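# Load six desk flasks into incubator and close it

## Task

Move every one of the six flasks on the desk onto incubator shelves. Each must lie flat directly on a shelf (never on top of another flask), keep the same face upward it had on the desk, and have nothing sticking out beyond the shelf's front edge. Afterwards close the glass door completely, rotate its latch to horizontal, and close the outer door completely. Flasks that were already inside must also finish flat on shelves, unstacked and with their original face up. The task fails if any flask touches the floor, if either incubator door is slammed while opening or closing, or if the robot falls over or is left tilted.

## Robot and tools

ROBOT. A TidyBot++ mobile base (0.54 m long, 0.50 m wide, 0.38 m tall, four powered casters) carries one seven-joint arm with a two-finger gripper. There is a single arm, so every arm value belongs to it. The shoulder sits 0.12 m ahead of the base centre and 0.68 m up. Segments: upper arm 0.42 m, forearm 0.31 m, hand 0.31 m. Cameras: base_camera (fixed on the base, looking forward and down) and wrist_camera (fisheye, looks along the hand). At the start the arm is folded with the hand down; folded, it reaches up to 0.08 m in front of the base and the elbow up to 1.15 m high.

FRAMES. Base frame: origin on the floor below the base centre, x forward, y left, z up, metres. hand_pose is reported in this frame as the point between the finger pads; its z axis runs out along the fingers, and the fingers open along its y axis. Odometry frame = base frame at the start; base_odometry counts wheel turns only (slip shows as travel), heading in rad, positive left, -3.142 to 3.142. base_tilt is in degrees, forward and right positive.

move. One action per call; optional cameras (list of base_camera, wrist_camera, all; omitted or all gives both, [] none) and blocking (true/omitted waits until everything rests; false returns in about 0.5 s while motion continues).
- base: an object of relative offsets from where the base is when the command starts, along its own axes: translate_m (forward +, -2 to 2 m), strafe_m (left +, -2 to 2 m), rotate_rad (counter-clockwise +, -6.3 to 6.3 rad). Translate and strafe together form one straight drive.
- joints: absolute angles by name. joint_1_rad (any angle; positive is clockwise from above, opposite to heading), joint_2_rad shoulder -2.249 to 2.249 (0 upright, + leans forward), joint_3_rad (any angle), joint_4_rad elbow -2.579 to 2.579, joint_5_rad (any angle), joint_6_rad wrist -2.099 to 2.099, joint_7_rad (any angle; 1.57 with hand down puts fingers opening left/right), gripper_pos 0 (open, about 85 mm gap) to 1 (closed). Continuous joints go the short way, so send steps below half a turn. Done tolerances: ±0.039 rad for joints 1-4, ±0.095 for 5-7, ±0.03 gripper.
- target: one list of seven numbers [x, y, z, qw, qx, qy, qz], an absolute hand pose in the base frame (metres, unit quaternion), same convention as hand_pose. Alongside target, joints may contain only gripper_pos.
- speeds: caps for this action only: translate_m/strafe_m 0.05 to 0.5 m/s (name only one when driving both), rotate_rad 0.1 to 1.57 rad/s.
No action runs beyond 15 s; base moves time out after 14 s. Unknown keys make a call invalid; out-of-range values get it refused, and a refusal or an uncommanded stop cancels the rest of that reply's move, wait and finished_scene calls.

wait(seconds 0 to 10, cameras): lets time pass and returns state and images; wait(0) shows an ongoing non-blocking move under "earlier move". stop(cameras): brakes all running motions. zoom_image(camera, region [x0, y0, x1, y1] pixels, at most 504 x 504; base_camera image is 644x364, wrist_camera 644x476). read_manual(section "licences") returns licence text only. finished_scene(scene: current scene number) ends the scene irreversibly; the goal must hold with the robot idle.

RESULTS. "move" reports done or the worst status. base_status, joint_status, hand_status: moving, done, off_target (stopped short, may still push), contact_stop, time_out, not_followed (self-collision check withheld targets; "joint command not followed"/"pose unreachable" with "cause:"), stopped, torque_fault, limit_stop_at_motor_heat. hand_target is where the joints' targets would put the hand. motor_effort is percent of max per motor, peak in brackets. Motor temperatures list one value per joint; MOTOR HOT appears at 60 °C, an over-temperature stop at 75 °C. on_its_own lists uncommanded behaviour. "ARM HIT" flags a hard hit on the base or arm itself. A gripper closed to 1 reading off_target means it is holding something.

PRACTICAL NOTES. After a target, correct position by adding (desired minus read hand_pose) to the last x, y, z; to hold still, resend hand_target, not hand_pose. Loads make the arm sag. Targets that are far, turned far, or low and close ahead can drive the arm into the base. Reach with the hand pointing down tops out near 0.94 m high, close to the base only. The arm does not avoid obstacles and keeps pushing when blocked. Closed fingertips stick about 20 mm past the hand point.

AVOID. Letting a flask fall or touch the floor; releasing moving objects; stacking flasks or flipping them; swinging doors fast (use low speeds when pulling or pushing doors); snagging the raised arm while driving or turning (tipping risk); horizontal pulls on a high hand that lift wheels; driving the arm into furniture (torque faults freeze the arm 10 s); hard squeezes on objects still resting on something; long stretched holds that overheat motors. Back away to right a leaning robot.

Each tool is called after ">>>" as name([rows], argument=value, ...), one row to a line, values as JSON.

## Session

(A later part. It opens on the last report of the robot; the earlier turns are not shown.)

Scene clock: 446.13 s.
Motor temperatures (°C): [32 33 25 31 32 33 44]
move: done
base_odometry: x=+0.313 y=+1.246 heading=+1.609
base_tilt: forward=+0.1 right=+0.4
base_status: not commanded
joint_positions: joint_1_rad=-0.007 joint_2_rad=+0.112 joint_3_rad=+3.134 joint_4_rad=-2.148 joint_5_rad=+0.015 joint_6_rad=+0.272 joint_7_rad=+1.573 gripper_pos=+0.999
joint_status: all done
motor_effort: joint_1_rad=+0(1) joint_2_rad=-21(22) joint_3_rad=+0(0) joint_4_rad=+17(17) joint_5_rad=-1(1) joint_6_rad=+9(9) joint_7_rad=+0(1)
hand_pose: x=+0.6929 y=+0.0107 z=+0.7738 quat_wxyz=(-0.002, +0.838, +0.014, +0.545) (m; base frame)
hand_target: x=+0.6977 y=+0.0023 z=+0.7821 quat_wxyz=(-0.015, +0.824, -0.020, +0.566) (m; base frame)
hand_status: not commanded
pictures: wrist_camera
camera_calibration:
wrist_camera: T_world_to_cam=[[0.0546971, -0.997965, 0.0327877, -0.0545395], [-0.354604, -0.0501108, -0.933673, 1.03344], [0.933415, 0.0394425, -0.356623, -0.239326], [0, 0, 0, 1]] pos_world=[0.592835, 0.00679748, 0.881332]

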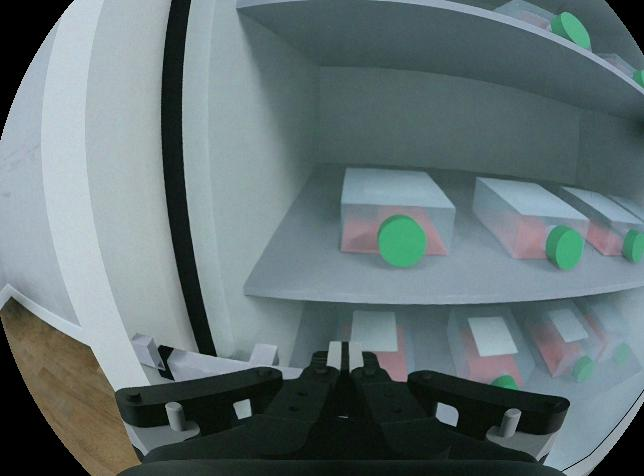

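>>> move(joints={"joint_2_rad": 0.123, "joint_4_rad": -2.172, "joint_6_rad": 0.354}, cameras=["wrist_camera"])

>>> zoom_image(camera="wrist_camera", region=[120, 300, 360, 420])

Scene clock: 446.87 s.
Motor temperatures (°C): [32 33 25 31 32 33 44]
move: done
base_odometry: x=+0.313 y=+1.246 heading=+1.609
base_tilt: forward=+0.1 right=+0.4
base_status: not commanded
joint_positions: joint_1_rad=-0.007 joint_2_rad=+0.112 joint_3_rad=+3.134 joint_4_rad=-2.154 joint_5_rad=+0.015 joint_6_rad=+0.284 joint_7_rad=+1.573 gripper_pos=+0.999
joint_status: all done
motor_effort: joint_1_rad=-1(1) joint_2_rad=-21(22) joint_3_rad=+0(1) joint_4_rad=+17(17) joint_5_rad=-1(1) joint_6_rad=+8(9) joint_7_rad=-1(1)
hand_pose: x=+0.6925 y=+0.0108 z=+0.7737 quat_wxyz=(-0.002, +0.837, +0.014, +0.548) (m; base frame)
hand_target: x=+0.6963 y=+0.0023 z=+0.7785 quat_wxyz=(-0.015, +0.825, -0.020, +0.565) (m; base frame)
hand_status: not commanded
pictures: wrist_camera
camera_calibration:
wrist_camera: T_world_to_cam=[[0.0546759, -0.997962, 0.0329037, -0.0545544], [-0.349772, -0.0500074, -0.935499, 1.03126], [0.935238, 0.0396404, -0.351794, -0.243925], [0, 0, 0, 1]] pos_world=[0.591818, 0.00679693, 0.880731]

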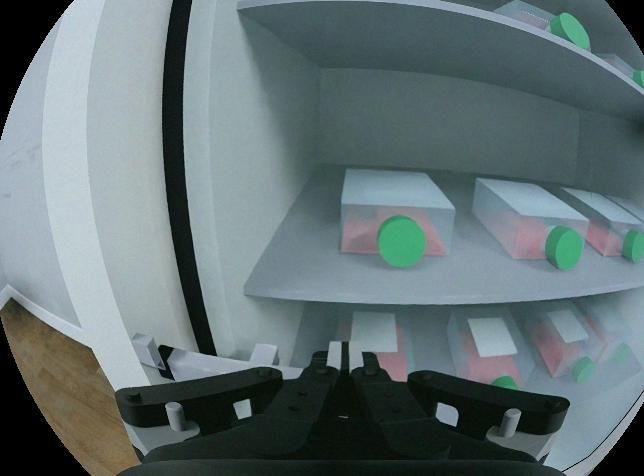

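Scaled by 2.100.

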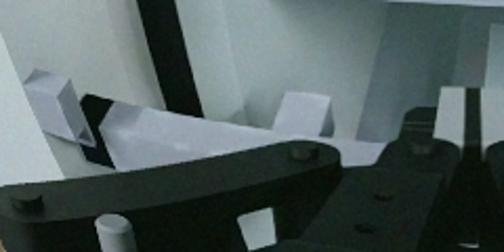

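>>> move(joints={"joint_2_rad": 0.085, "joint_4_rad": -2.065, "joint_6_rad": 0.23}, cameras=[])

>>> move(base={"translate_m": -0.2}, speeds={"translate_m": 0.2})

>>> zoom_image(camera="wrist_camera", region=[160, 220, 360, 380])

Scene clock: 448.10 s.
Motor temperatures (°C): [32 33 25 31 32 33 44]
move: done
base_odometry: x=+0.313 y=+1.246 heading=+1.609
base_tilt: forward=+0.1 right=+0.2
base_status: not commanded
joint_positions: joint_1_rad=-0.007 joint_2_rad=+0.097 joint_3_rad=+3.134 joint_4_rad=-2.082 joint_5_rad=+0.015 joint_6_rad=+0.270 joint_7_rad=+1.573 gripper_pos=+0.999
joint_status: all done
motor_effort: joint_1_rad=-1(1) joint_2_rad=-22(23) joint_3_rad=+0(1) joint_4_rad=+18(21) joint_5_rad=+0(1) joint_6_rad=+10(12) joint_7_rad=+0(2)
hand_pose: x=+0.7113 y=+0.0110 z=+0.8179 quat_wxyz=(-0.001, +0.816, +0.013, +0.578) (m; base frame)
hand_target: x=+0.7103 y=+0.0023 z=+0.8225 quat_wxyz=(-0.015, +0.819, -0.020, +0.573) (m; base frame)
hand_status: not commanded
pictures: none
No camera images: "cameras" was empty.

Scene clock: 449.87 s.
Motor temperatures (°C): [32 33 25 31 32 33 44]
move: done
base_odometry: x=+0.321 y=+1.046 heading=+1.610
base_tilt: forward=+0.0 right=+0.3
base_status: done
joint_positions: joint_1_rad=-0.007 joint_2_rad=+0.092 joint_3_rad=+3.134 joint_4_rad=-2.075 joint_5_rad=+0.015 joint_6_rad=+0.270 joint_7_rad=+1.573 gripper_pos=+0.999
joint_status: not commanded
motor_effort: joint_1_rad=+0(1) joint_2_rad=-22(25) joint_3_rad=+0(1) joint_4_rad=+18(19) joint_5_rad=-1(1) joint_6_rad=+9(10) joint_7_rad=+0(1)
hand_pose: x=+0.7125 y=+0.0110 z=+0.8247 quat_wxyz=(-0.001, +0.812, +0.013, +0.583) (m; base frame)
hand_target: x=+0.7103 y=+0.0023 z=+0.8225 quat_wxyz=(-0.015, +0.819, -0.020, +0.573) (m; base frame)
hand_status: not commanded
pictures: base_camera, wrist_camera
camera_calibration:
wrist_camera: T_world_to_cam=[[0.0513631, -0.998012, 0.0365296, -0.0576949], [-0.268023, -0.0490114, -0.962165, 1.04975], [0.962043, 0.039629, -0.270007, -0.331182], [0, 0, 0, 1]] pos_world=[0.602931, 0.00699383, 0.922717]

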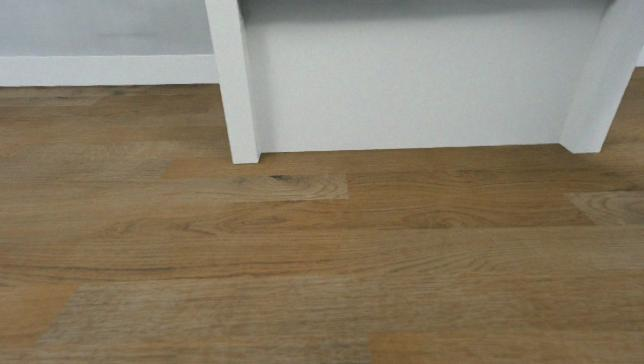

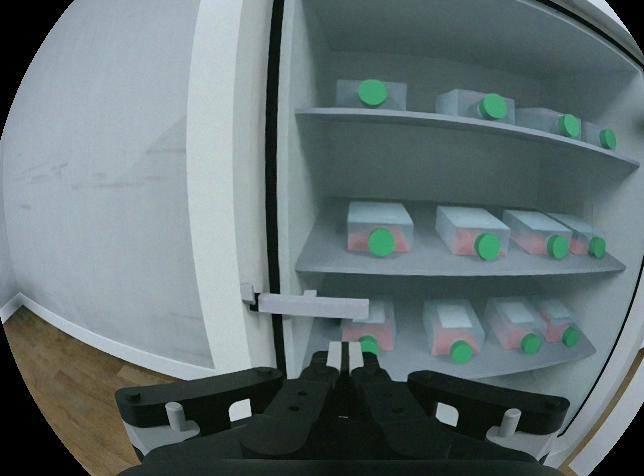

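Scaled by 2.520.

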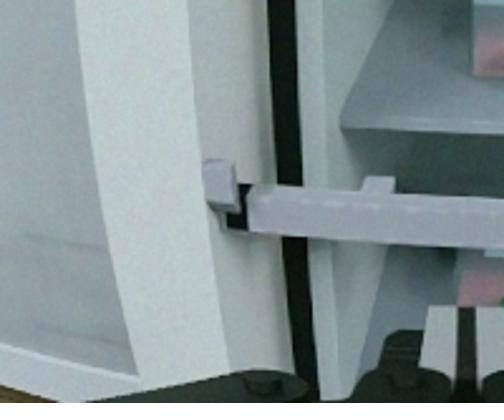

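>>> move(base={"translate_m": -0.45}, joints={"joint_1_rad": 0.7, "joint_2_rad": -0.74, "joint_4_rad": -1.95, "joint_6_rad": -0.75})

Scene clock: 452.87 s.
Motor temperatures (°C): [32 33 25 31 32 33 44]
move: done
base_odometry: x=+0.338 y=+0.597 heading=+1.610
base_tilt: forward=+0.0 right=+0.4
base_status: done
joint_positions: joint_1_rad=+0.686 joint_2_rad=-0.742 joint_3_rad=+3.139 joint_4_rad=-1.964 joint_5_rad=+0.015 joint_6_rad=-0.670 joint_7_rad=+1.573 gripper_pos=+0.999
joint_status: all done
motor_effort: joint_1_rad=+0(2) joint_2_rad=+5(26) joint_3_rad=+1(2) joint_4_rad=+20(21) joint_5_rad=-1(1) joint_6_rad=+9(10) joint_7_rad=+0(1)
hand_pose: x=+0.3561 y=-0.1943 z=+1.0013 quat_wxyz=(+0.204, +0.765, -0.269, +0.548) (m; base frame)
hand_target: x=+0.3485 y=-0.1907 z=+0.9854 quat_wxyz=(+0.178, +0.773, -0.304, +0.528) (m; base frame)
hand_status: not commanded
pictures: base_camera, wrist_camera
camera_calibration:
wrist_camera: T_world_to_cam=[[-0.612694, -0.789256, 0.0410023, 0.021804], [-0.233928, 0.131552, -0.963313, 1.13815], [0.754906, -0.599808, -0.26523, 0.0121778], [0, 0, 0, 1]] pos_world=[0.270411, -0.125213, 1.09873]

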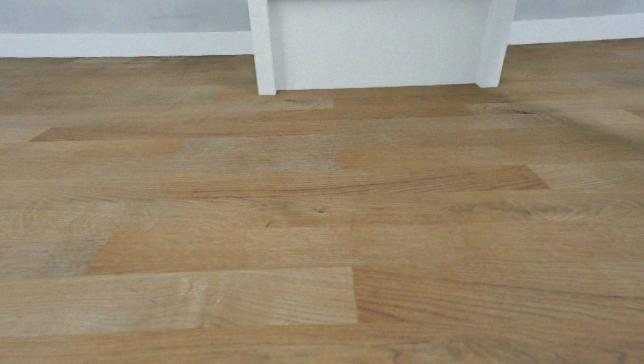

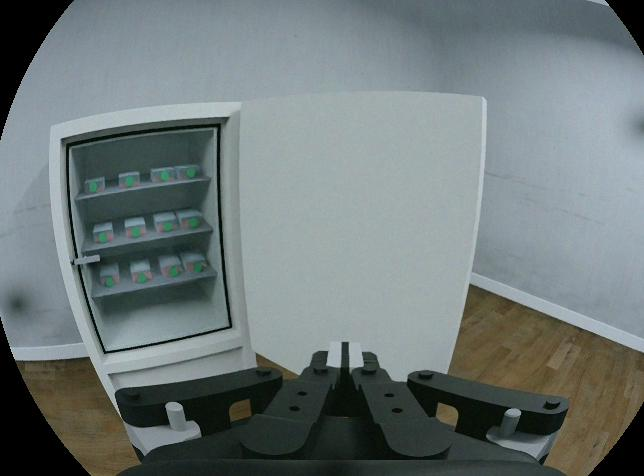

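>>> zoom_image(camera="wrist_camera", region=[40, 220, 140, 300])

Scaled by 5.040.

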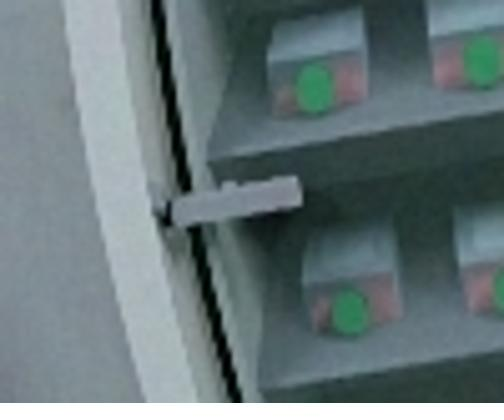

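>>> move(base={"strafe_m": -0.96})

Scene clock: 456.90 s.
Motor temperatures (°C): [32 33 25 31 32 33 44]
move: done
base_odometry: x=+1.298 y=+0.634 heading=+1.609
base_tilt: forward=+0.1 right=+0.4
base_status: done
joint_positions: joint_1_rad=+0.688 joint_2_rad=-0.742 joint_3_rad=+3.139 joint_4_rad=-1.963 joint_5_rad=+0.015 joint_6_rad=-0.673 joint_7_rad=+1.573 gripper_pos=+0.999
joint_status: not commanded
motor_effort: joint_1_rad=-1(1) joint_2_rad=+5(8) joint_3_rad=+1(4) joint_4_rad=+20(20) joint_5_rad=+0(1) joint_6_rad=+9(10) joint_7_rad=+1(1)
hand_pose: x=+0.3555 y=-0.1946 z=+1.0010 quat_wxyz=(+0.204, +0.766, -0.270, +0.547) (m; base frame)
hand_target: x=+0.3485 y=-0.1907 z=+0.9854 quat_wxyz=(+0.178, +0.773, -0.304, +0.528) (m; base frame)
hand_status: not commanded
pictures: base_camera, wrist_camera
camera_calibration:
wrist_camera: T_world_to_cam=[[-0.614043, -0.78821, 0.0409542, 0.0220155], [-0.235237, 0.133234, -0.962763, 1.13797], [0.753402, -0.600811, -0.267227, 0.0147331], [0, 0, 0, 1]] pos_world=[0.270112, -0.125412, 1.09863]

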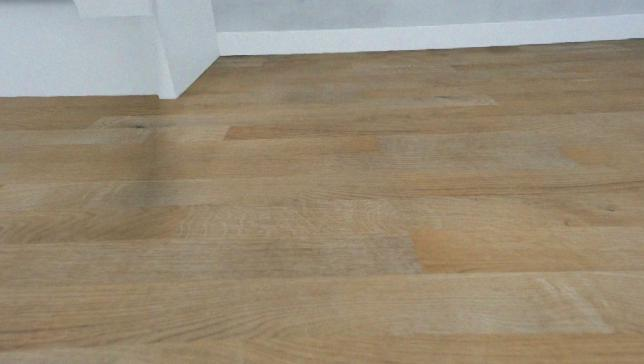

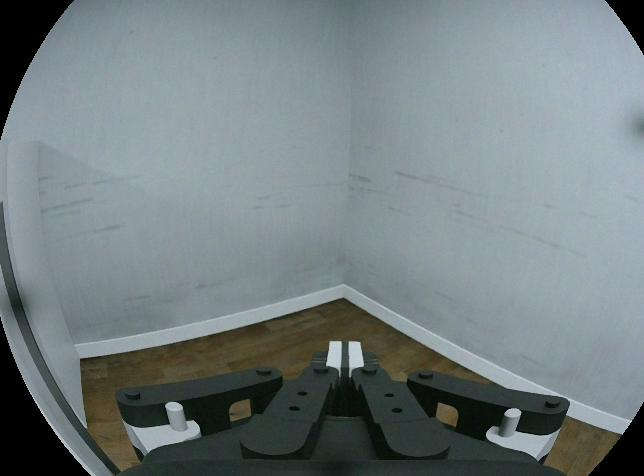

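>>> move(joints={"joint_1_rad": 0.0}, cameras=["wrist_camera"])

Scene clock: 459.30 s.
Motor temperatures (°C): [32 32 25 31 32 33 44]
move: done
base_odometry: x=+1.298 y=+0.634 heading=+1.609
base_tilt: forward=+0.0 right=+0.3
base_status: not commanded
joint_positions: joint_1_rad=+0.014 joint_2_rad=-0.742 joint_3_rad=+3.139 joint_4_rad=-1.963 joint_5_rad=+0.015 joint_6_rad=-0.673 joint_7_rad=+1.573 gripper_pos=+0.999
joint_status: all done
motor_effort: joint_1_rad=-1(3) joint_2_rad=+5(5) joint_3_rad=+1(2) joint_4_rad=+20(20) joint_5_rad=+0(1) joint_6_rad=+9(10) joint_7_rad=+0(1)
hand_pose: x=+0.4252 y=-0.0044 z=+1.0010 quat_wxyz=(+0.012, +0.812, -0.001, +0.584) (m; base frame)
hand_target: x=+0.4174 y=+0.0020 z=+0.9854 quat_wxyz=(-0.014, +0.830, -0.020, +0.557) (m; base frame)
hand_status: not commanded
pictures: wrist_camera
camera_calibration:
wrist_camera: T_world_to_cam=[[0.0120356, -0.99909, 0.0409078, -0.0524129], [-0.267054, -0.0426365, -0.962738, 1.14176], [0.963607, 0.000662574, -0.267324, -0.01019], [0, 0, 0, 1]] pos_world=[0.31536, -0.00367798, 1.09863]

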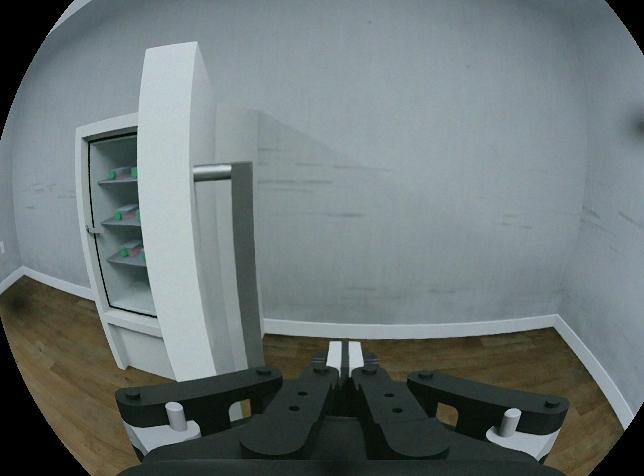

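>>> move(joints={"joint_2_rad": 0.03, "joint_4_rad": -1.833, "joint_6_rad": -0.14}, cameras=["wrist_camera"])

Scene clock: 462.70 s.
Motor temperatures (°C): [32 32 25 31 32 33 44]
move: done
base_odometry: x=+1.298 y=+0.634 heading=+1.609
base_tilt: forward=+0.0 right=+0.3
base_status: not commanded
joint_positions: joint_1_rad=+0.014 joint_2_rad=+0.032 joint_3_rad=+3.139 joint_4_rad=-1.847 joint_5_rad=+0.015 joint_6_rad=-0.221 joint_7_rad=+1.573 gripper_pos=+0.999
joint_status: all done
motor_effort: joint_1_rad=+0(1) joint_2_rad=-21(23) joint_3_rad=+0(2) joint_4_rad=+19(21) joint_5_rad=+0(1) joint_6_rad=+9(11) joint_7_rad=+0(1)
hand_pose: x=+0.7005 y=-0.0059 z=+0.8495 quat_wxyz=(+0.008, +0.868, +0.002, +0.497) (m; base frame)
hand_target: x=+0.7153 y=+0.0023 z=+0.8815 quat_wxyz=(-0.014, +0.842, -0.021, +0.539) (m; base frame)
hand_status: not commanded
pictures: wrist_camera
camera_calibration:
wrist_camera: T_world_to_cam=[[0.0270784, -0.9991, 0.032658, -0.054589], [-0.458808, -0.0414473, -0.887568, 1.13986], [0.888123, 0.00905016, -0.459517, -0.099791], [0, 0, 0, 1]] pos_world=[0.613083, -0.00639253, 0.967632]

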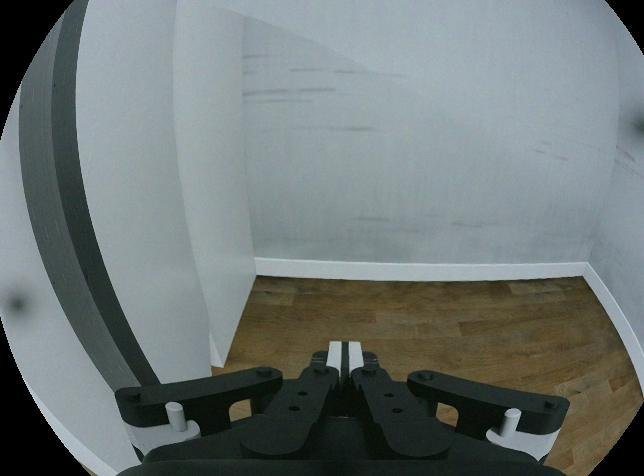

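>>> move(base={"strafe_m": 0.085}, speeds={"strafe_m": 0.15}, cameras=["wrist_camera"])

Scene clock: 464.20 s.
Motor temperatures (°C): [32 32 25 31 32 33 44]
move: done
base_odometry: x=+1.213 y=+0.630 heading=+1.609
base_tilt: forward=+0.1 right=+0.3
base_status: done
joint_positions: joint_1_rad=+0.005 joint_2_rad=+0.032 joint_3_rad=+3.139 joint_4_rad=-1.847 joint_5_rad=+0.015 joint_6_rad=-0.220 joint_7_rad=+1.573 gripper_pos=+0.999
joint_status: not commanded
motor_effort: joint_1_rad=+0(3) joint_2_rad=-21(22) joint_3_rad=+1(3) joint_4_rad=+19(20) joint_5_rad=-1(1) joint_6_rad=+8(9) joint_7_rad=+1(1)
hand_pose: x=+0.7010 y=-0.0014 z=+0.8503 quat_wxyz=(+0.006, +0.867, +0.005, +0.498) (m; base frame)
hand_target: x=+0.7153 y=+0.0023 z=+0.8815 quat_wxyz=(-0.014, +0.842, -0.021, +0.539) (m; base frame)
hand_status: not commanded
pictures: wrist_camera
camera_calibration:
wrist_camera: T_world_to_cam=[[0.0346927, -0.998862, 0.0327303, -0.0555517], [-0.456464, -0.0449714, -0.888605, 1.14017], [0.889065, 0.0158878, -0.457505, -0.102168], [0, 0, 0, 1]] pos_world=[0.613206, -0.00259026, 0.968233]

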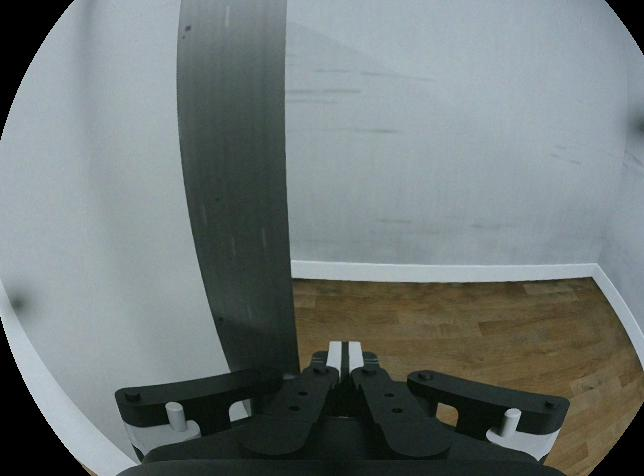

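>>> move(base={"translate_m": -0.04, "strafe_m": 0.125}, speeds={"strafe_m": 0.12}, cameras=["wrist_camera"])

Scene clock: 466.23 s.
Motor temperatures (°C): [32 32 25 31 32 33 44]
move: done
base_odometry: x=+1.089 y=+0.586 heading=+1.610
base_tilt: forward=+0.0 right=+0.4
base_status: done
joint_positions: joint_1_rad=+0.012 joint_2_rad=+0.024 joint_3_rad=+3.149 joint_4_rad=-1.854 joint_5_rad=+0.015 joint_6_rad=-0.218 joint_7_rad=+1.573 gripper_pos=+0.999
joint_status: not commanded
motor_effort: joint_1_rad=-3(6) joint_2_rad=-18(23) joint_3_rad=-3(5) joint_4_rad=+24(27) joint_5_rad=-1(2) joint_6_rad=+13(16) joint_7_rad=+0(1)
hand_pose: x=+0.6981 y=-0.0109 z=+0.8512 quat_wxyz=(+0.010, +0.867, -0.002, +0.499) (m; base frame)
hand_target: x=+0.7153 y=+0.0023 z=+0.8815 quat_wxyz=(-0.014, +0.842, -0.021, +0.539) (m; base frame)
hand_status: not commanded
pictures: wrist_camera
camera_calibration:
wrist_camera: T_world_to_cam=[[0.0180473, -0.999291, 0.0330393, -0.0536105], [-0.455347, -0.0376336, -0.889519, 1.13931], [0.890131, 0.00100904, -0.455703, -0.10154], [0, 0, 0, 1]] pos_world=[0.610132, -0.0105939, 0.968935]

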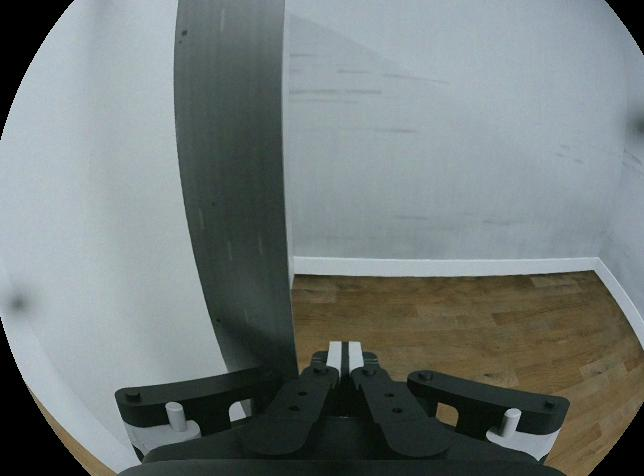

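>>> move(base={"translate_m": -0.034, "strafe_m": 0.127}, speeds={"strafe_m": 0.12}, cameras=["wrist_camera"])

Scene clock: 468.23 s.
Motor temperatures (°C): [32 32 25 31 32 33 44]
move: done
base_odometry: x=+0.964 y=+0.546 heading=+1.610
base_tilt: forward=+0.0 right=+0.4
base_status: done
joint_positions: joint_1_rad=+0.007 joint_2_rad=+0.028 joint_3_rad=+3.149 joint_4_rad=-1.844 joint_5_rad=+0.015 joint_6_rad=-0.212 joint_7_rad=+1.573 gripper_pos=+0.999
joint_status: not commanded
motor_effort: joint_1_rad=-1(7) joint_2_rad=-21(22) joint_3_rad=+0(6) joint_4_rad=+19(24) joint_5_rad=-1(2) joint_6_rad=+9(13) joint_7_rad=+0(1)
hand_pose: x=+0.7022 y=-0.0081 z=+0.8565 quat_wxyz=(+0.009, +0.863, +0.000, +0.505) (m; base frame)
hand_target: x=+0.7153 y=+0.0023 z=+0.8815 quat_wxyz=(-0.014, +0.842, -0.021, +0.539) (m; base frame)
hand_status: not commanded
pictures: wrist_camera
camera_calibration:
wrist_camera: T_world_to_cam=[[0.0226708, -0.999181, 0.0335062, -0.0546821], [-0.443577, -0.0400884, -0.895339, 1.14274], [0.89595, 0.0054355, -0.444122, -0.11672], [0, 0, 0, 1]] pos_world=[0.612709, -0.00819208, 0.973138]

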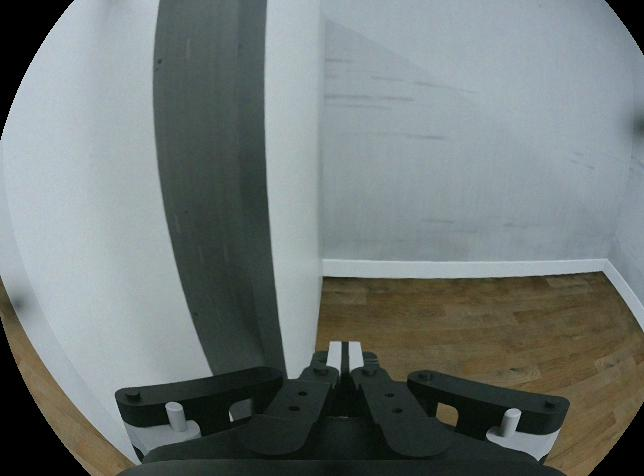

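>>> move(base={"translate_m": 0.022, "strafe_m": 0.23}, speeds={"strafe_m": 0.12}, cameras=["wrist_camera"])

Scene clock: 470.83 s.
Motor temperatures (°C): [32 32 25 31 32 33 44]
move: done
base_odometry: x=+0.733 y=+0.559 heading=+1.610
base_tilt: forward=+0.1 right=+0.3
base_status: done
joint_positions: joint_1_rad=+0.000 joint_2_rad=+0.026 joint_3_rad=+3.142 joint_4_rad=-1.845 joint_5_rad=+0.015 joint_6_rad=-0.211 joint_7_rad=+1.573 gripper_pos=+0.999
joint_status: not commanded
motor_effort: joint_1_rad=-1(9) joint_2_rad=-21(23) joint_3_rad=+0(9) joint_4_rad=+19(27) joint_5_rad=+0(2) joint_6_rad=+9(17) joint_7_rad=+0(2)
hand_pose: x=+0.7017 y=+0.0003 z=+0.8571 quat_wxyz=(+0.006, +0.863, +0.006, +0.505) (m; base frame)
hand_target: x=+0.7153 y=+0.0023 z=+0.8815 quat_wxyz=(-0.014, +0.842, -0.021, +0.539) (m; base frame)
hand_status: not commanded
pictures: wrist_camera
camera_calibration:
wrist_camera: T_world_to_cam=[[0.0371036, -0.998754, 0.033369, -0.05628], [-0.441746, -0.0463448, -0.895942, 1.14252], [0.896373, 0.0185021, -0.442915, -0.117333], [0, 0, 0, 1]] pos_world=[0.611964, -0.00108924, 0.973538]

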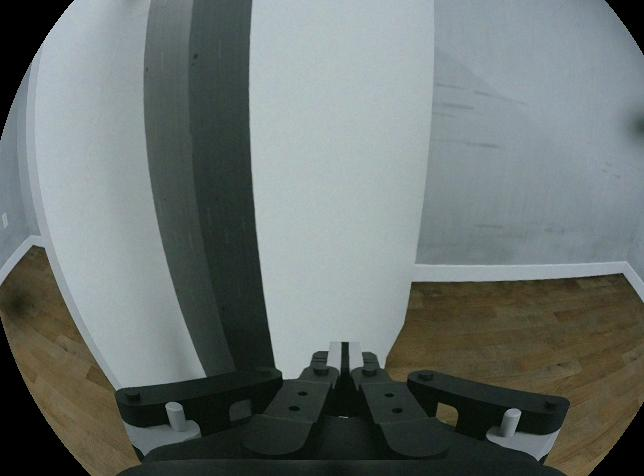

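>>> move(base={"translate_m": 0.092, "strafe_m": 0.209}, speeds={"strafe_m": 0.12}, cameras=["wrist_camera"])

Scene clock: 473.43 s.
Motor temperatures (°C): [32 32 25 31 32 33 44]
move: done
base_odometry: x=+0.520 y=+0.643 heading=+1.610
base_tilt: forward=+0.0 right=+0.4
base_status: done
joint_positions: joint_1_rad=-0.001 joint_2_rad=+0.028 joint_3_rad=+3.140 joint_4_rad=-1.843 joint_5_rad=+0.015 joint_6_rad=-0.206 joint_7_rad=+1.573 gripper_pos=+0.999
joint_status: not commanded
motor_effort: joint_1_rad=-1(6) joint_2_rad=-21(23) joint_3_rad=+0(4) joint_4_rad=+19(27) joint_5_rad=+0(1) joint_6_rad=+9(15) joint_7_rad=+0(1)
hand_pose: x=+0.7033 y=+0.0022 z=+0.8584 quat_wxyz=(+0.005, +0.862, +0.008, +0.507) (m; base frame)
hand_target: x=+0.7153 y=+0.0023 z=+0.8815 quat_wxyz=(-0.014, +0.842, -0.021, +0.539) (m; base frame)
hand_status: not commanded
pictures: wrist_camera
camera_calibration:
wrist_camera: T_world_to_cam=[[0.0401654, -0.998631, 0.0334954, -0.0567524], [-0.437403, -0.0477126, -0.897999, 1.14322], [0.898368, 0.0214176, -0.43872, -0.12326], [0, 0, 0, 1]] pos_world=[0.613062, 0.000511424, 0.974439]

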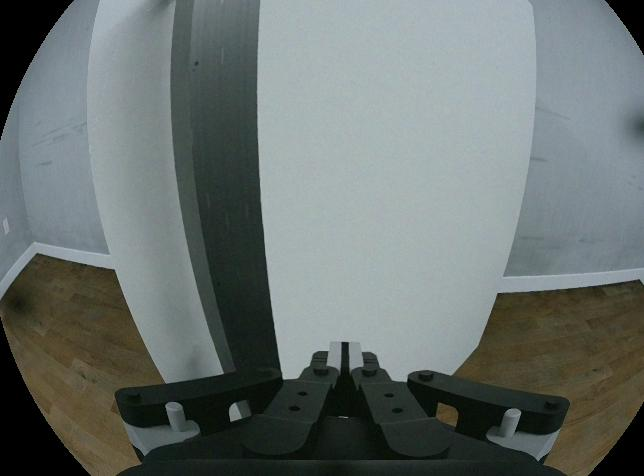

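>>> move(base={"translate_m": 0.16, "strafe_m": 0.163}, speeds={"strafe_m": 0.12}, cameras=["wrist_camera"])

Scene clock: 476.03 s.
Motor temperatures (°C): [32 32 25 31 32 33 44]
move: done
base_odometry: x=+0.351 y=+0.796 heading=+1.610
base_tilt: forward=+0.1 right=+0.3
base_status: done
joint_positions: joint_1_rad=+0.001 joint_2_rad=+0.033 joint_3_rad=+3.142 joint_4_rad=-1.842 joint_5_rad=+0.015 joint_6_rad=-0.206 joint_7_rad=+1.573 gripper_pos=+0.999
joint_status: not commanded
motor_effort: joint_1_rad=+0(6) joint_2_rad=-21(24) joint_3_rad=+0(4) joint_4_rad=+20(22) joint_5_rad=-1(2) joint_6_rad=+9(11) joint_7_rad=-1(1)
hand_pose: x=+0.7044 y=-0.0004 z=+0.8557 quat_wxyz=(+0.006, +0.863, +0.006, +0.505) (m; base frame)
hand_target: x=+0.7153 y=+0.0023 z=+0.8815 quat_wxyz=(-0.014, +0.842, -0.021, +0.539) (m; base frame)
hand_status: not commanded
pictures: wrist_camera
camera_calibration:
wrist_camera: T_world_to_cam=[[0.0359845, -0.998795, 0.0333776, -0.0562534], [-0.441723, -0.0458561, -0.895979, 1.14245], [0.896429, 0.0174977, -0.442841, -0.120466], [0, 0, 0, 1]] pos_world=[0.614659, -0.00168952, 0.972138]

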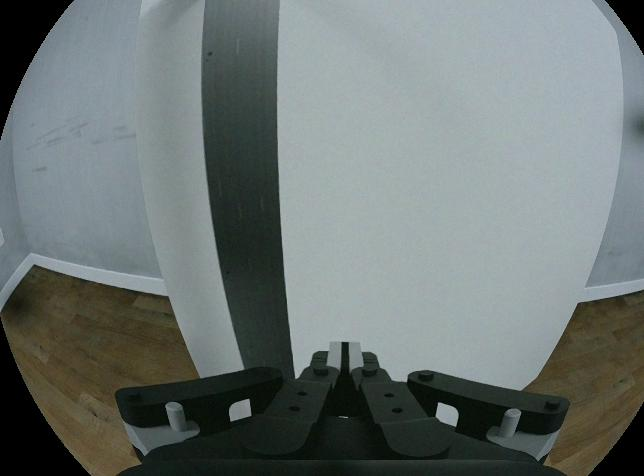

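>>> move(base={"translate_m": 0.15, "strafe_m": 0.08}, speeds={"translate_m": 0.1}, cameras=["wrist_camera"])

Scene clock: 478.40 s.
Motor temperatures (°C): [32 32 25 31 32 33 44]
move: done
base_odometry: x=+0.265 y=+0.943 heading=+1.611
base_tilt: forward=+0.0 right=+0.4
base_status: done
joint_positions: joint_1_rad=+0.002 joint_2_rad=+0.035 joint_3_rad=+3.142 joint_4_rad=-1.841 joint_5_rad=+0.015 joint_6_rad=-0.206 joint_7_rad=+1.573 gripper_pos=+0.999
joint_status: not commanded
motor_effort: joint_1_rad=+0(6) joint_2_rad=-21(24) joint_3_rad=+0(4) joint_4_rad=+20(21) joint_5_rad=-1(2) joint_6_rad=+8(11) joint_7_rad=-1(1)
hand_pose: x=+0.7049 y=-0.0006 z=+0.8554 quat_wxyz=(+0.006, +0.863, +0.006, +0.505) (m; base frame)
hand_target: x=+0.7153 y=+0.0023 z=+0.8815 quat_wxyz=(-0.014, +0.842, -0.021, +0.539) (m; base frame)
hand_status: not commanded
pictures: wrist_camera
camera_calibration:
wrist_camera: T_world_to_cam=[[0.0356436, -0.998809, 0.0333146, -0.0560974], [-0.442223, -0.0456581, -0.895742, 1.14261], [0.896197, 0.017195, -0.443324, -0.12048], [0, 0, 0, 1]] pos_world=[0.61526, -0.00178976, 0.971938]

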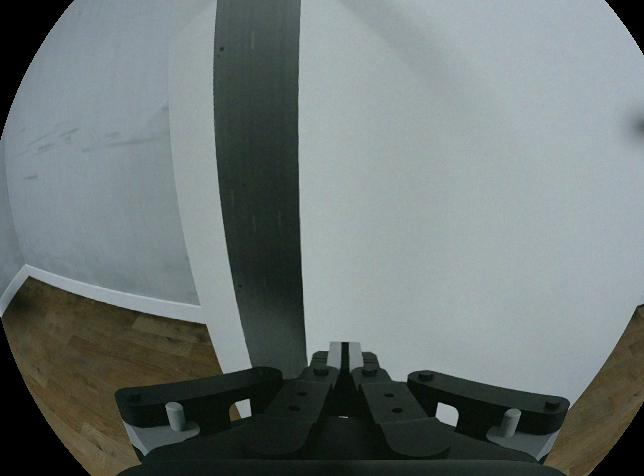

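>>> move(base={"translate_m": 0.06, "strafe_m": -0.02}, speeds={"translate_m": 0.1}, cameras=["wrist_camera"])

>>> move(base={"translate_m": 0.07, "strafe_m": 0.015}, speeds={"translate_m": 0.08}, cameras=["wrist_camera"])

Scene clock: 479.67 s.
Motor temperatures (°C): [32 32 25 31 32 33 44]
move: done
base_odometry: x=+0.282 y=+1.004 heading=+1.611
base_tilt: forward=+0.1 right=+0.3
base_status: done
joint_positions: joint_1_rad=+0.002 joint_2_rad=+0.039 joint_3_rad=+3.142 joint_4_rad=-1.839 joint_5_rad=+0.015 joint_6_rad=-0.206 joint_7_rad=+1.573 gripper_pos=+0.999
joint_status: not commanded
motor_effort: joint_1_rad=+0(3) joint_2_rad=-22(24) joint_3_rad=+0(2) joint_4_rad=+19(22) joint_5_rad=+0(1) joint_6_rad=+9(10) joint_7_rad=-1(1)
hand_pose: x=+0.7062 y=-0.0009 z=+0.8546 quat_wxyz=(+0.006, +0.863, +0.005, +0.505) (m; base frame)
hand_target: x=+0.7153 y=+0.0023 z=+0.8815 quat_wxyz=(-0.014, +0.842, -0.021, +0.539) (m; base frame)
hand_status: not commanded
pictures: wrist_camera
camera_calibration:
wrist_camera: T_world_to_cam=[[0.0351451, -0.998827, 0.0333233, -0.0561247], [-0.443251, -0.0454639, -0.895244, 1.14274], [0.895708, 0.0166929, -0.444328, -0.120765], [0, 0, 0, 1]] pos_world=[0.616661, -0.00208973, 0.971238]

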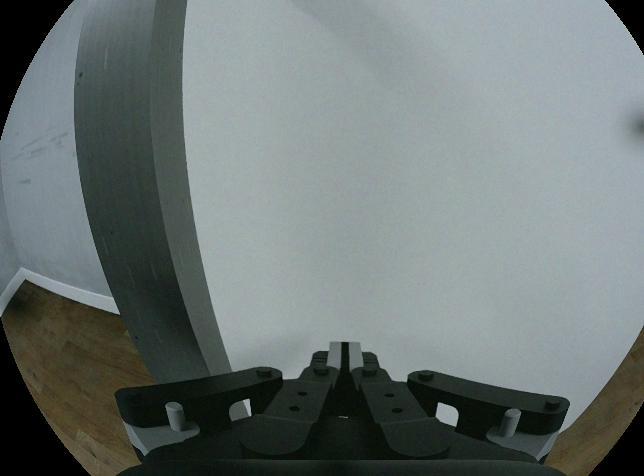

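Scene clock: 481.07 s.
Motor temperatures (°C): [32 32 25 31 32 33 44]
move: done
base_odometry: x=+0.264 y=+1.073 heading=+1.611
base_tilt: forward=+0.1 right=+0.4
base_status: done
joint_positions: joint_1_rad=+0.004 joint_2_rad=+0.037 joint_3_rad=+3.143 joint_4_rad=-1.839 joint_5_rad=+0.015 joint_6_rad=-0.206 joint_7_rad=+1.573 gripper_pos=+0.999
joint_status: not commanded
motor_effort: joint_1_rad=+0(5) joint_2_rad=-21(24) joint_3_rad=+0(4) joint_4_rad=+19(23) joint_5_rad=+0(2) joint_6_rad=+9(11) joint_7_rad=+0(1)
hand_pose: x=+0.7057 y=-0.0026 z=+0.8556 quat_wxyz=(+0.007, +0.863, +0.004, +0.505) (m; base frame)
hand_target: x=+0.7153 y=+0.0023 z=+0.8815 quat_wxyz=(-0.014, +0.842, -0.021, +0.539) (m; base frame)
hand_status: not commanded
pictures: wrist_camera
camera_calibration:
wrist_camera: T_world_to_cam=[[0.0321839, -0.998924, 0.0333968, -0.0558762], [-0.441872, -0.0441919, -0.895989, 1.14299], [0.896501, 0.0140793, -0.442818, -0.121797], [0, 0, 0, 1]] pos_world=[0.616044, -0.00359041, 0.972038]

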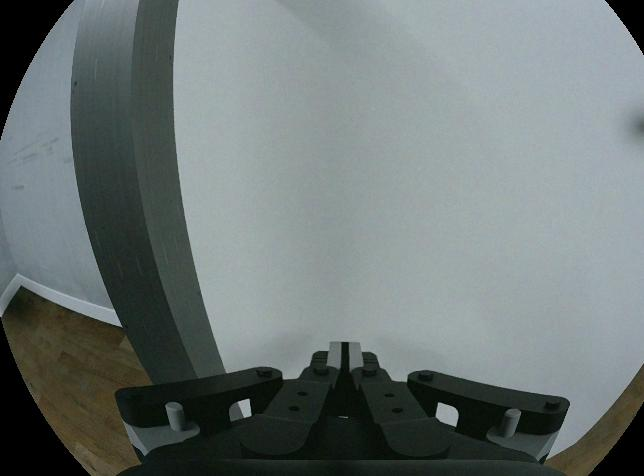

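>>> move(base={"translate_m": 0.035}, speeds={"translate_m": 0.06}, cameras=["wrist_camera"])

>>> move(base={"translate_m": 0.025}, speeds={"translate_m": 0.05}, cameras=["wrist_camera"])

Scene clock: 482.30 s.
Motor temperatures (°C): [32 32 25 31 32 33 44]
move: done
base_odometry: x=+0.263 y=+1.109 heading=+1.611
base_tilt: forward=+0.1 right=+0.3
base_status: done
joint_positions: joint_1_rad=+0.004 joint_2_rad=+0.038 joint_3_rad=+3.143 joint_4_rad=-1.838 joint_5_rad=+0.015 joint_6_rad=-0.206 joint_7_rad=+1.573 gripper_pos=+0.999
joint_status: not commanded
motor_effort: joint_1_rad=+0(4) joint_2_rad=-22(23) joint_3_rad=+0(3) joint_4_rad=+20(22) joint_5_rad=+0(1) joint_6_rad=+8(10) joint_7_rad=+0(1)
hand_pose: x=+0.7063 y=-0.0029 z=+0.8557 quat_wxyz=(+0.007, +0.863, +0.004, +0.505) (m; base frame)
hand_target: x=+0.7153 y=+0.0023 z=+0.8815 quat_wxyz=(-0.014, +0.842, -0.021, +0.539) (m; base frame)
hand_status: not commanded
pictures: wrist_camera
camera_calibration:
wrist_camera: T_world_to_cam=[[0.0317299, -0.998938, 0.0334066, -0.0558251], [-0.441693, -0.0439968, -0.896087, 1.14328], [0.896605, 0.0136773, -0.44262, -0.122455], [0, 0, 0, 1]] pos_world=[0.616541, -0.00379051, 0.972138]

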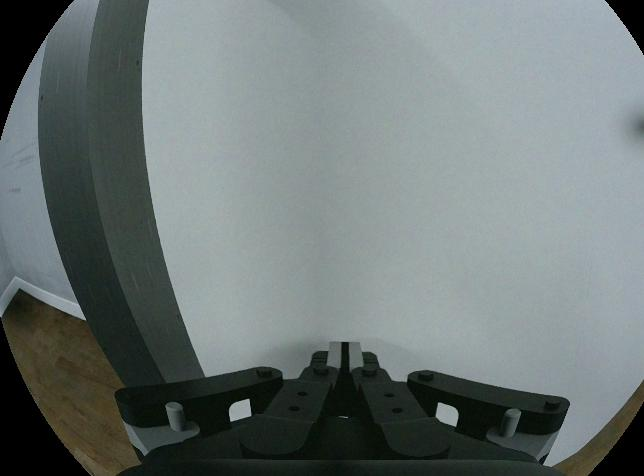

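Scene clock: 483.27 s.
Motor temperatures (°C): [32 32 25 31 32 33 44]
move: done
base_odometry: x=+0.262 y=+1.134 heading=+1.611
base_tilt: forward=+0.0 right=+0.2
base_status: done
joint_positions: joint_1_rad=+0.005 joint_2_rad=+0.037 joint_3_rad=+3.143 joint_4_rad=-1.838 joint_5_rad=+0.015 joint_6_rad=-0.206 joint_7_rad=+1.573 gripper_pos=+0.999
joint_status: not commanded
motor_effort: joint_1_rad=+0(4) joint_2_rad=-21(25) joint_3_rad=+0(3) joint_4_rad=+19(21) joint_5_rad=-1(1) joint_6_rad=+9(10) joint_7_rad=+0(1)
hand_pose: x=+0.7062 y=-0.0032 z=+0.8560 quat_wxyz=(+0.007, +0.863, +0.004, +0.506) (m; base frame)
hand_target: x=+0.7153 y=+0.0023 z=+0.8815 quat_wxyz=(-0.014, +0.842, -0.021, +0.539) (m; base frame)
hand_status: not commanded
pictures: wrist_camera
camera_calibration:
wrist_camera: T_world_to_cam=[[0.0310366, -0.998959, 0.0334291, -0.0557262], [-0.441123, -0.0437017, -0.896382, 1.14342], [0.89691, 0.0130742, -0.442021, -0.122996], [0, 0, 0, 1]] pos_world=[0.616436, -0.00409067, 0.972438]

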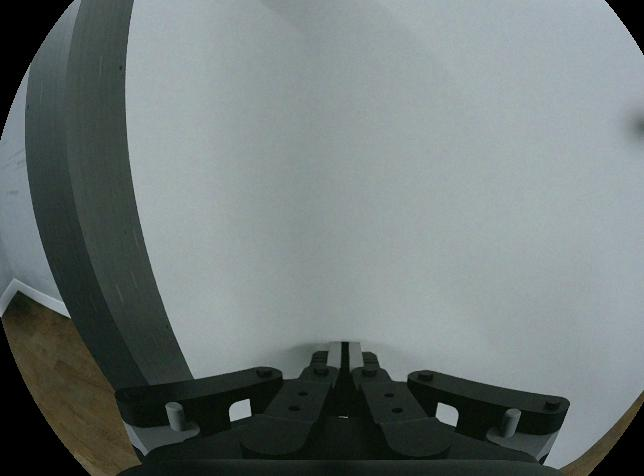

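>>> move(base={"translate_m": 0.02}, speeds={"translate_m": 0.05}, cameras=["wrist_camera"])

>>> move(base={"translate_m": 0.015}, speeds={"translate_m": 0.05}, cameras=["wrist_camera"])

Scene clock: 484.23 s.
Motor temperatures (°C): [32 32 25 31 32 33 44]
move: done
base_odometry: x=+0.260 y=+1.153 heading=+1.611
base_tilt: forward=+0.1 right=+0.4
base_status: done
joint_positions: joint_1_rad=+0.006 joint_2_rad=+0.011 joint_3_rad=+3.144 joint_4_rad=-1.863 joint_5_rad=+0.015 joint_6_rad=-0.206 joint_7_rad=+1.573 gripper_pos=+0.999
joint_status: not commanded
motor_effort: joint_1_rad=-1(4) joint_2_rad=-16(22) joint_3_rad=-1(3) joint_4_rad=+26(28) joint_5_rad=-1(2) joint_6_rad=+15(17) joint_7_rad=-1(1)
hand_pose: x=+0.6956 y=-0.0045 z=+0.8569 quat_wxyz=(+0.008, +0.862, +0.003, +0.506) (m; base frame)
hand_target: x=+0.7153 y=+0.0023 z=+0.8815 quat_wxyz=(-0.014, +0.842, -0.021, +0.539) (m; base frame)
hand_status: not commanded
pictures: wrist_camera
camera_calibration:
wrist_camera: T_world_to_cam=[[0.0287706, -0.999026, 0.0334683, -0.0551824], [-0.440345, -0.0427254, -0.896812, 1.13923], [0.897368, 0.0110642, -0.441145, -0.114204], [0, 0, 0, 1]] pos_world=[0.605724, -0.00519115, 0.973139]

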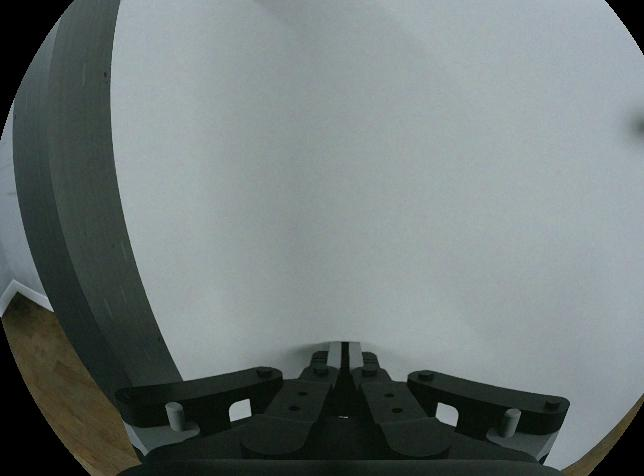

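Scene clock: 485.17 s.
Motor temperatures (°C): [32 32 25 31 32 33 44]
move: done
base_odometry: x=+0.260 y=+1.168 heading=+1.611
base_tilt: forward=+0.1 right=+0.3
base_status: done
joint_positions: joint_1_rad=+0.007 joint_2_rad=-0.022 joint_3_rad=+3.144 joint_4_rad=-1.896 joint_5_rad=+0.015 joint_6_rad=-0.206 joint_7_rad=+1.573 gripper_pos=+0.999
joint_status: not commanded
motor_effort: joint_1_rad=-3(4) joint_2_rad=-10(17) joint_3_rad=-1(2) joint_4_rad=+30(35) joint_5_rad=-1(1) joint_6_rad=+20(24) joint_7_rad=-1(1)
hand_pose: x=+0.6816 y=-0.0048 z=+0.8568 quat_wxyz=(+0.008, +0.862, +0.002, +0.506) (m; base frame)
hand_target: x=+0.7153 y=+0.0023 z=+0.8815 quat_wxyz=(-0.014, +0.842, -0.021, +0.539) (m; base frame)
hand_status: not commanded
pictures: wrist_camera
camera_calibration:
wrist_camera: T_world_to_cam=[[0.0280576, -0.999049, 0.0333781, -0.0544702], [-0.440458, -0.0423311, -0.896775, 1.13309], [0.897335, 0.0104597, -0.441226, -0.101541], [0, 0, 0, 1]] pos_world=[0.591721, -0.0053916, 0.973138]

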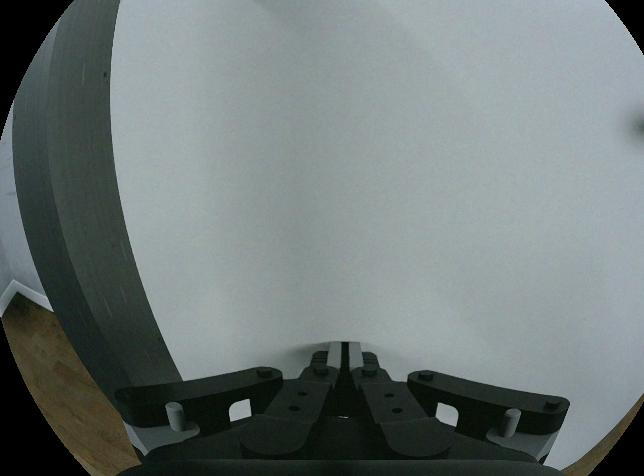

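>>> move(base={"translate_m": -0.3}, speeds={"translate_m": 0.25})

Scene clock: 488.17 s.
Motor temperatures (°C): [32 32 25 31 32 33 44]
move: done
base_odometry: x=+0.272 y=+0.868 heading=+1.611
base_tilt: forward=+0.1 right=+0.3
base_status: done
joint_positions: joint_1_rad=+0.005 joint_2_rad=+0.035 joint_3_rad=+3.144 joint_4_rad=-1.834 joint_5_rad=+0.015 joint_6_rad=-0.180 joint_7_rad=+1.573 gripper_pos=+0.999
joint_status: not commanded
motor_effort: joint_1_rad=-1(4) joint_2_rad=-22(25) joint_3_rad=+1(3) joint_4_rad=+20(30) joint_5_rad=-1(1) joint_6_rad=+9(20) joint_7_rad=+0(1)
hand_pose: x=+0.7106 y=-0.0035 z=+0.8670 quat_wxyz=(+0.007, +0.854, +0.004, +0.520) (m; base frame)
hand_target: x=+0.7153 y=+0.0023 z=+0.8815 quat_wxyz=(-0.014, +0.842, -0.021, +0.539) (m; base frame)
hand_status: not commanded
pictures: base_camera, wrist_camera
camera_calibration:
wrist_camera: T_world_to_cam=[[0.0297877, -0.998957, 0.0346, -0.0565883], [-0.411591, -0.0438029, -0.910315, 1.14624], [0.910882, 0.0128752, -0.412466, -0.157714], [0, 0, 0, 1]] pos_world=[0.617126, -0.0042901, 0.980345]

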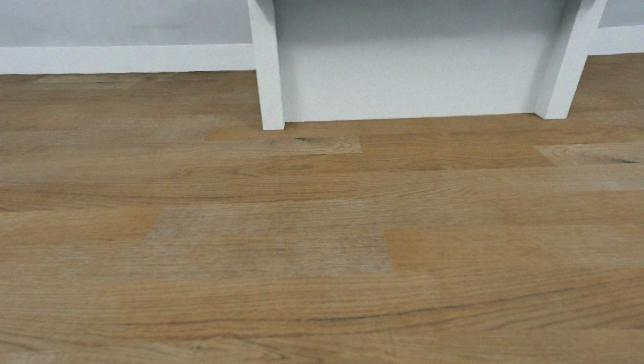

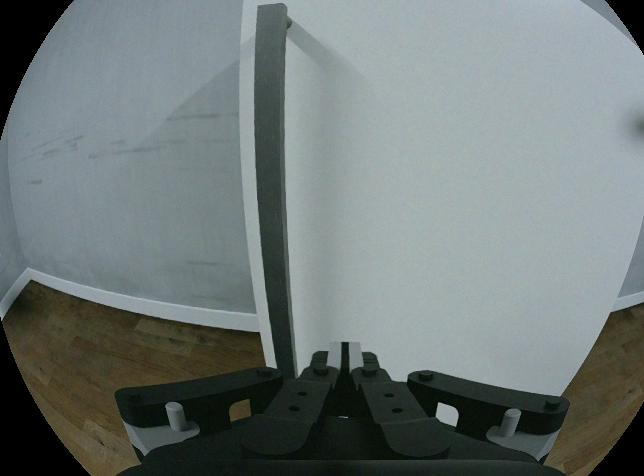

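>>> move(base={"strafe_m": 0.55}, joints={"joint_1_rad": 0.5, "joint_2_rad": -0.74, "joint_4_rad": -1.95, "joint_6_rad": -0.75})

Scene clock: 490.77 s.
Motor temperatures (°C): [32 32 25 31 32 33 44]
move: done
base_odometry: x=-0.278 y=+0.845 heading=+1.612
base_tilt: forward=+0.1 right=+0.3
base_status: done
joint_positions: joint_1_rad=+0.487 joint_2_rad=-0.741 joint_3_rad=+3.142 joint_4_rad=-1.934 joint_5_rad=+0.015 joint_6_rad=-0.671 joint_7_rad=+1.573 gripper_pos=+0.999
joint_status: all done
motor_effort: joint_1_rad=-1(5) joint_2_rad=+4(24) joint_3_rad=+1(3) joint_4_rad=+20(21) joint_5_rad=+0(1) joint_6_rad=+9(10) joint_7_rad=+0(1)
hand_pose: x=+0.3889 y=-0.1451 z=+1.0184 quat_wxyz=(+0.151, +0.780, -0.191, +0.577) (m; base frame)
hand_target: x=+0.3819 y=-0.1413 z=+0.9854 quat_wxyz=(+0.124, +0.799, -0.225, +0.543) (m; base frame)
hand_status: not commanded
pictures: base_camera, wrist_camera
camera_calibration:
wrist_camera: T_world_to_cam=[[-0.448369, -0.892987, 0.0392232, 0.00292323], [-0.230245, 0.0729828, -0.970392, 1.15305], [0.863685, -0.444125, -0.238329, -0.0255351], [0, 0, 0, 1]] pos_world=[0.288848, -0.0928832, 1.11271]

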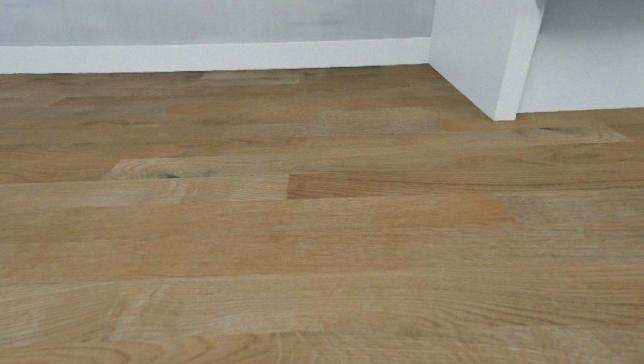

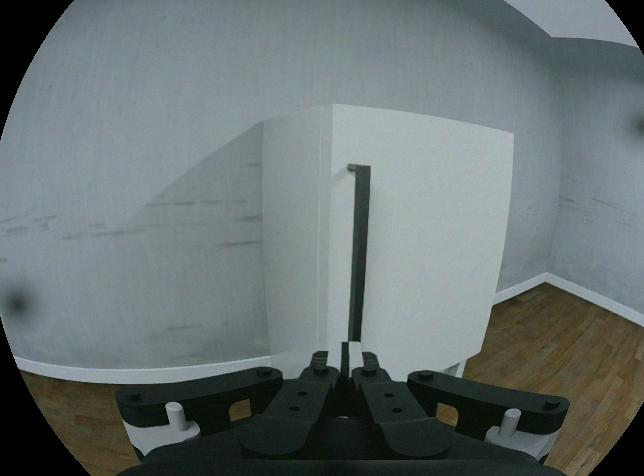

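>>> zoom_image(camera="wrist_camera", region=[290, 90, 380, 190])

>>> zoom_image(camera="wrist_camera", region=[290, 190, 380, 290])

Scaled by 5.040.

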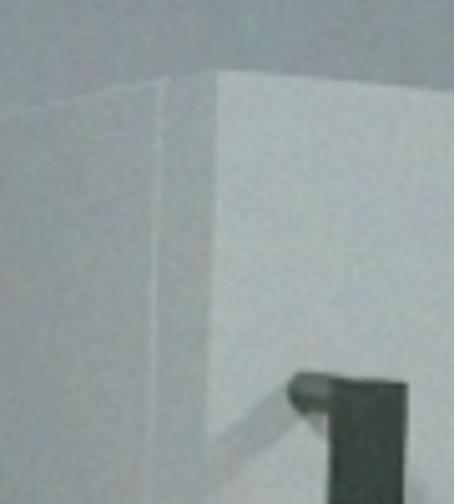

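Scaled by 5.040.

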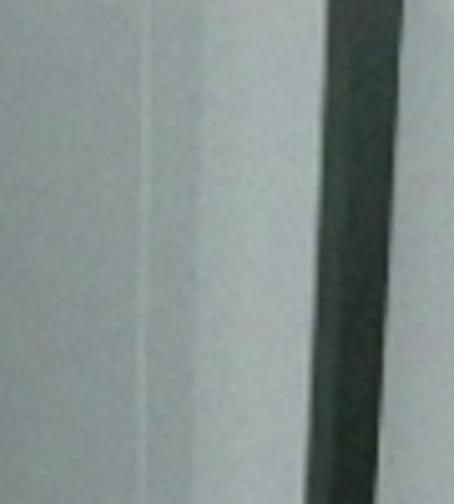

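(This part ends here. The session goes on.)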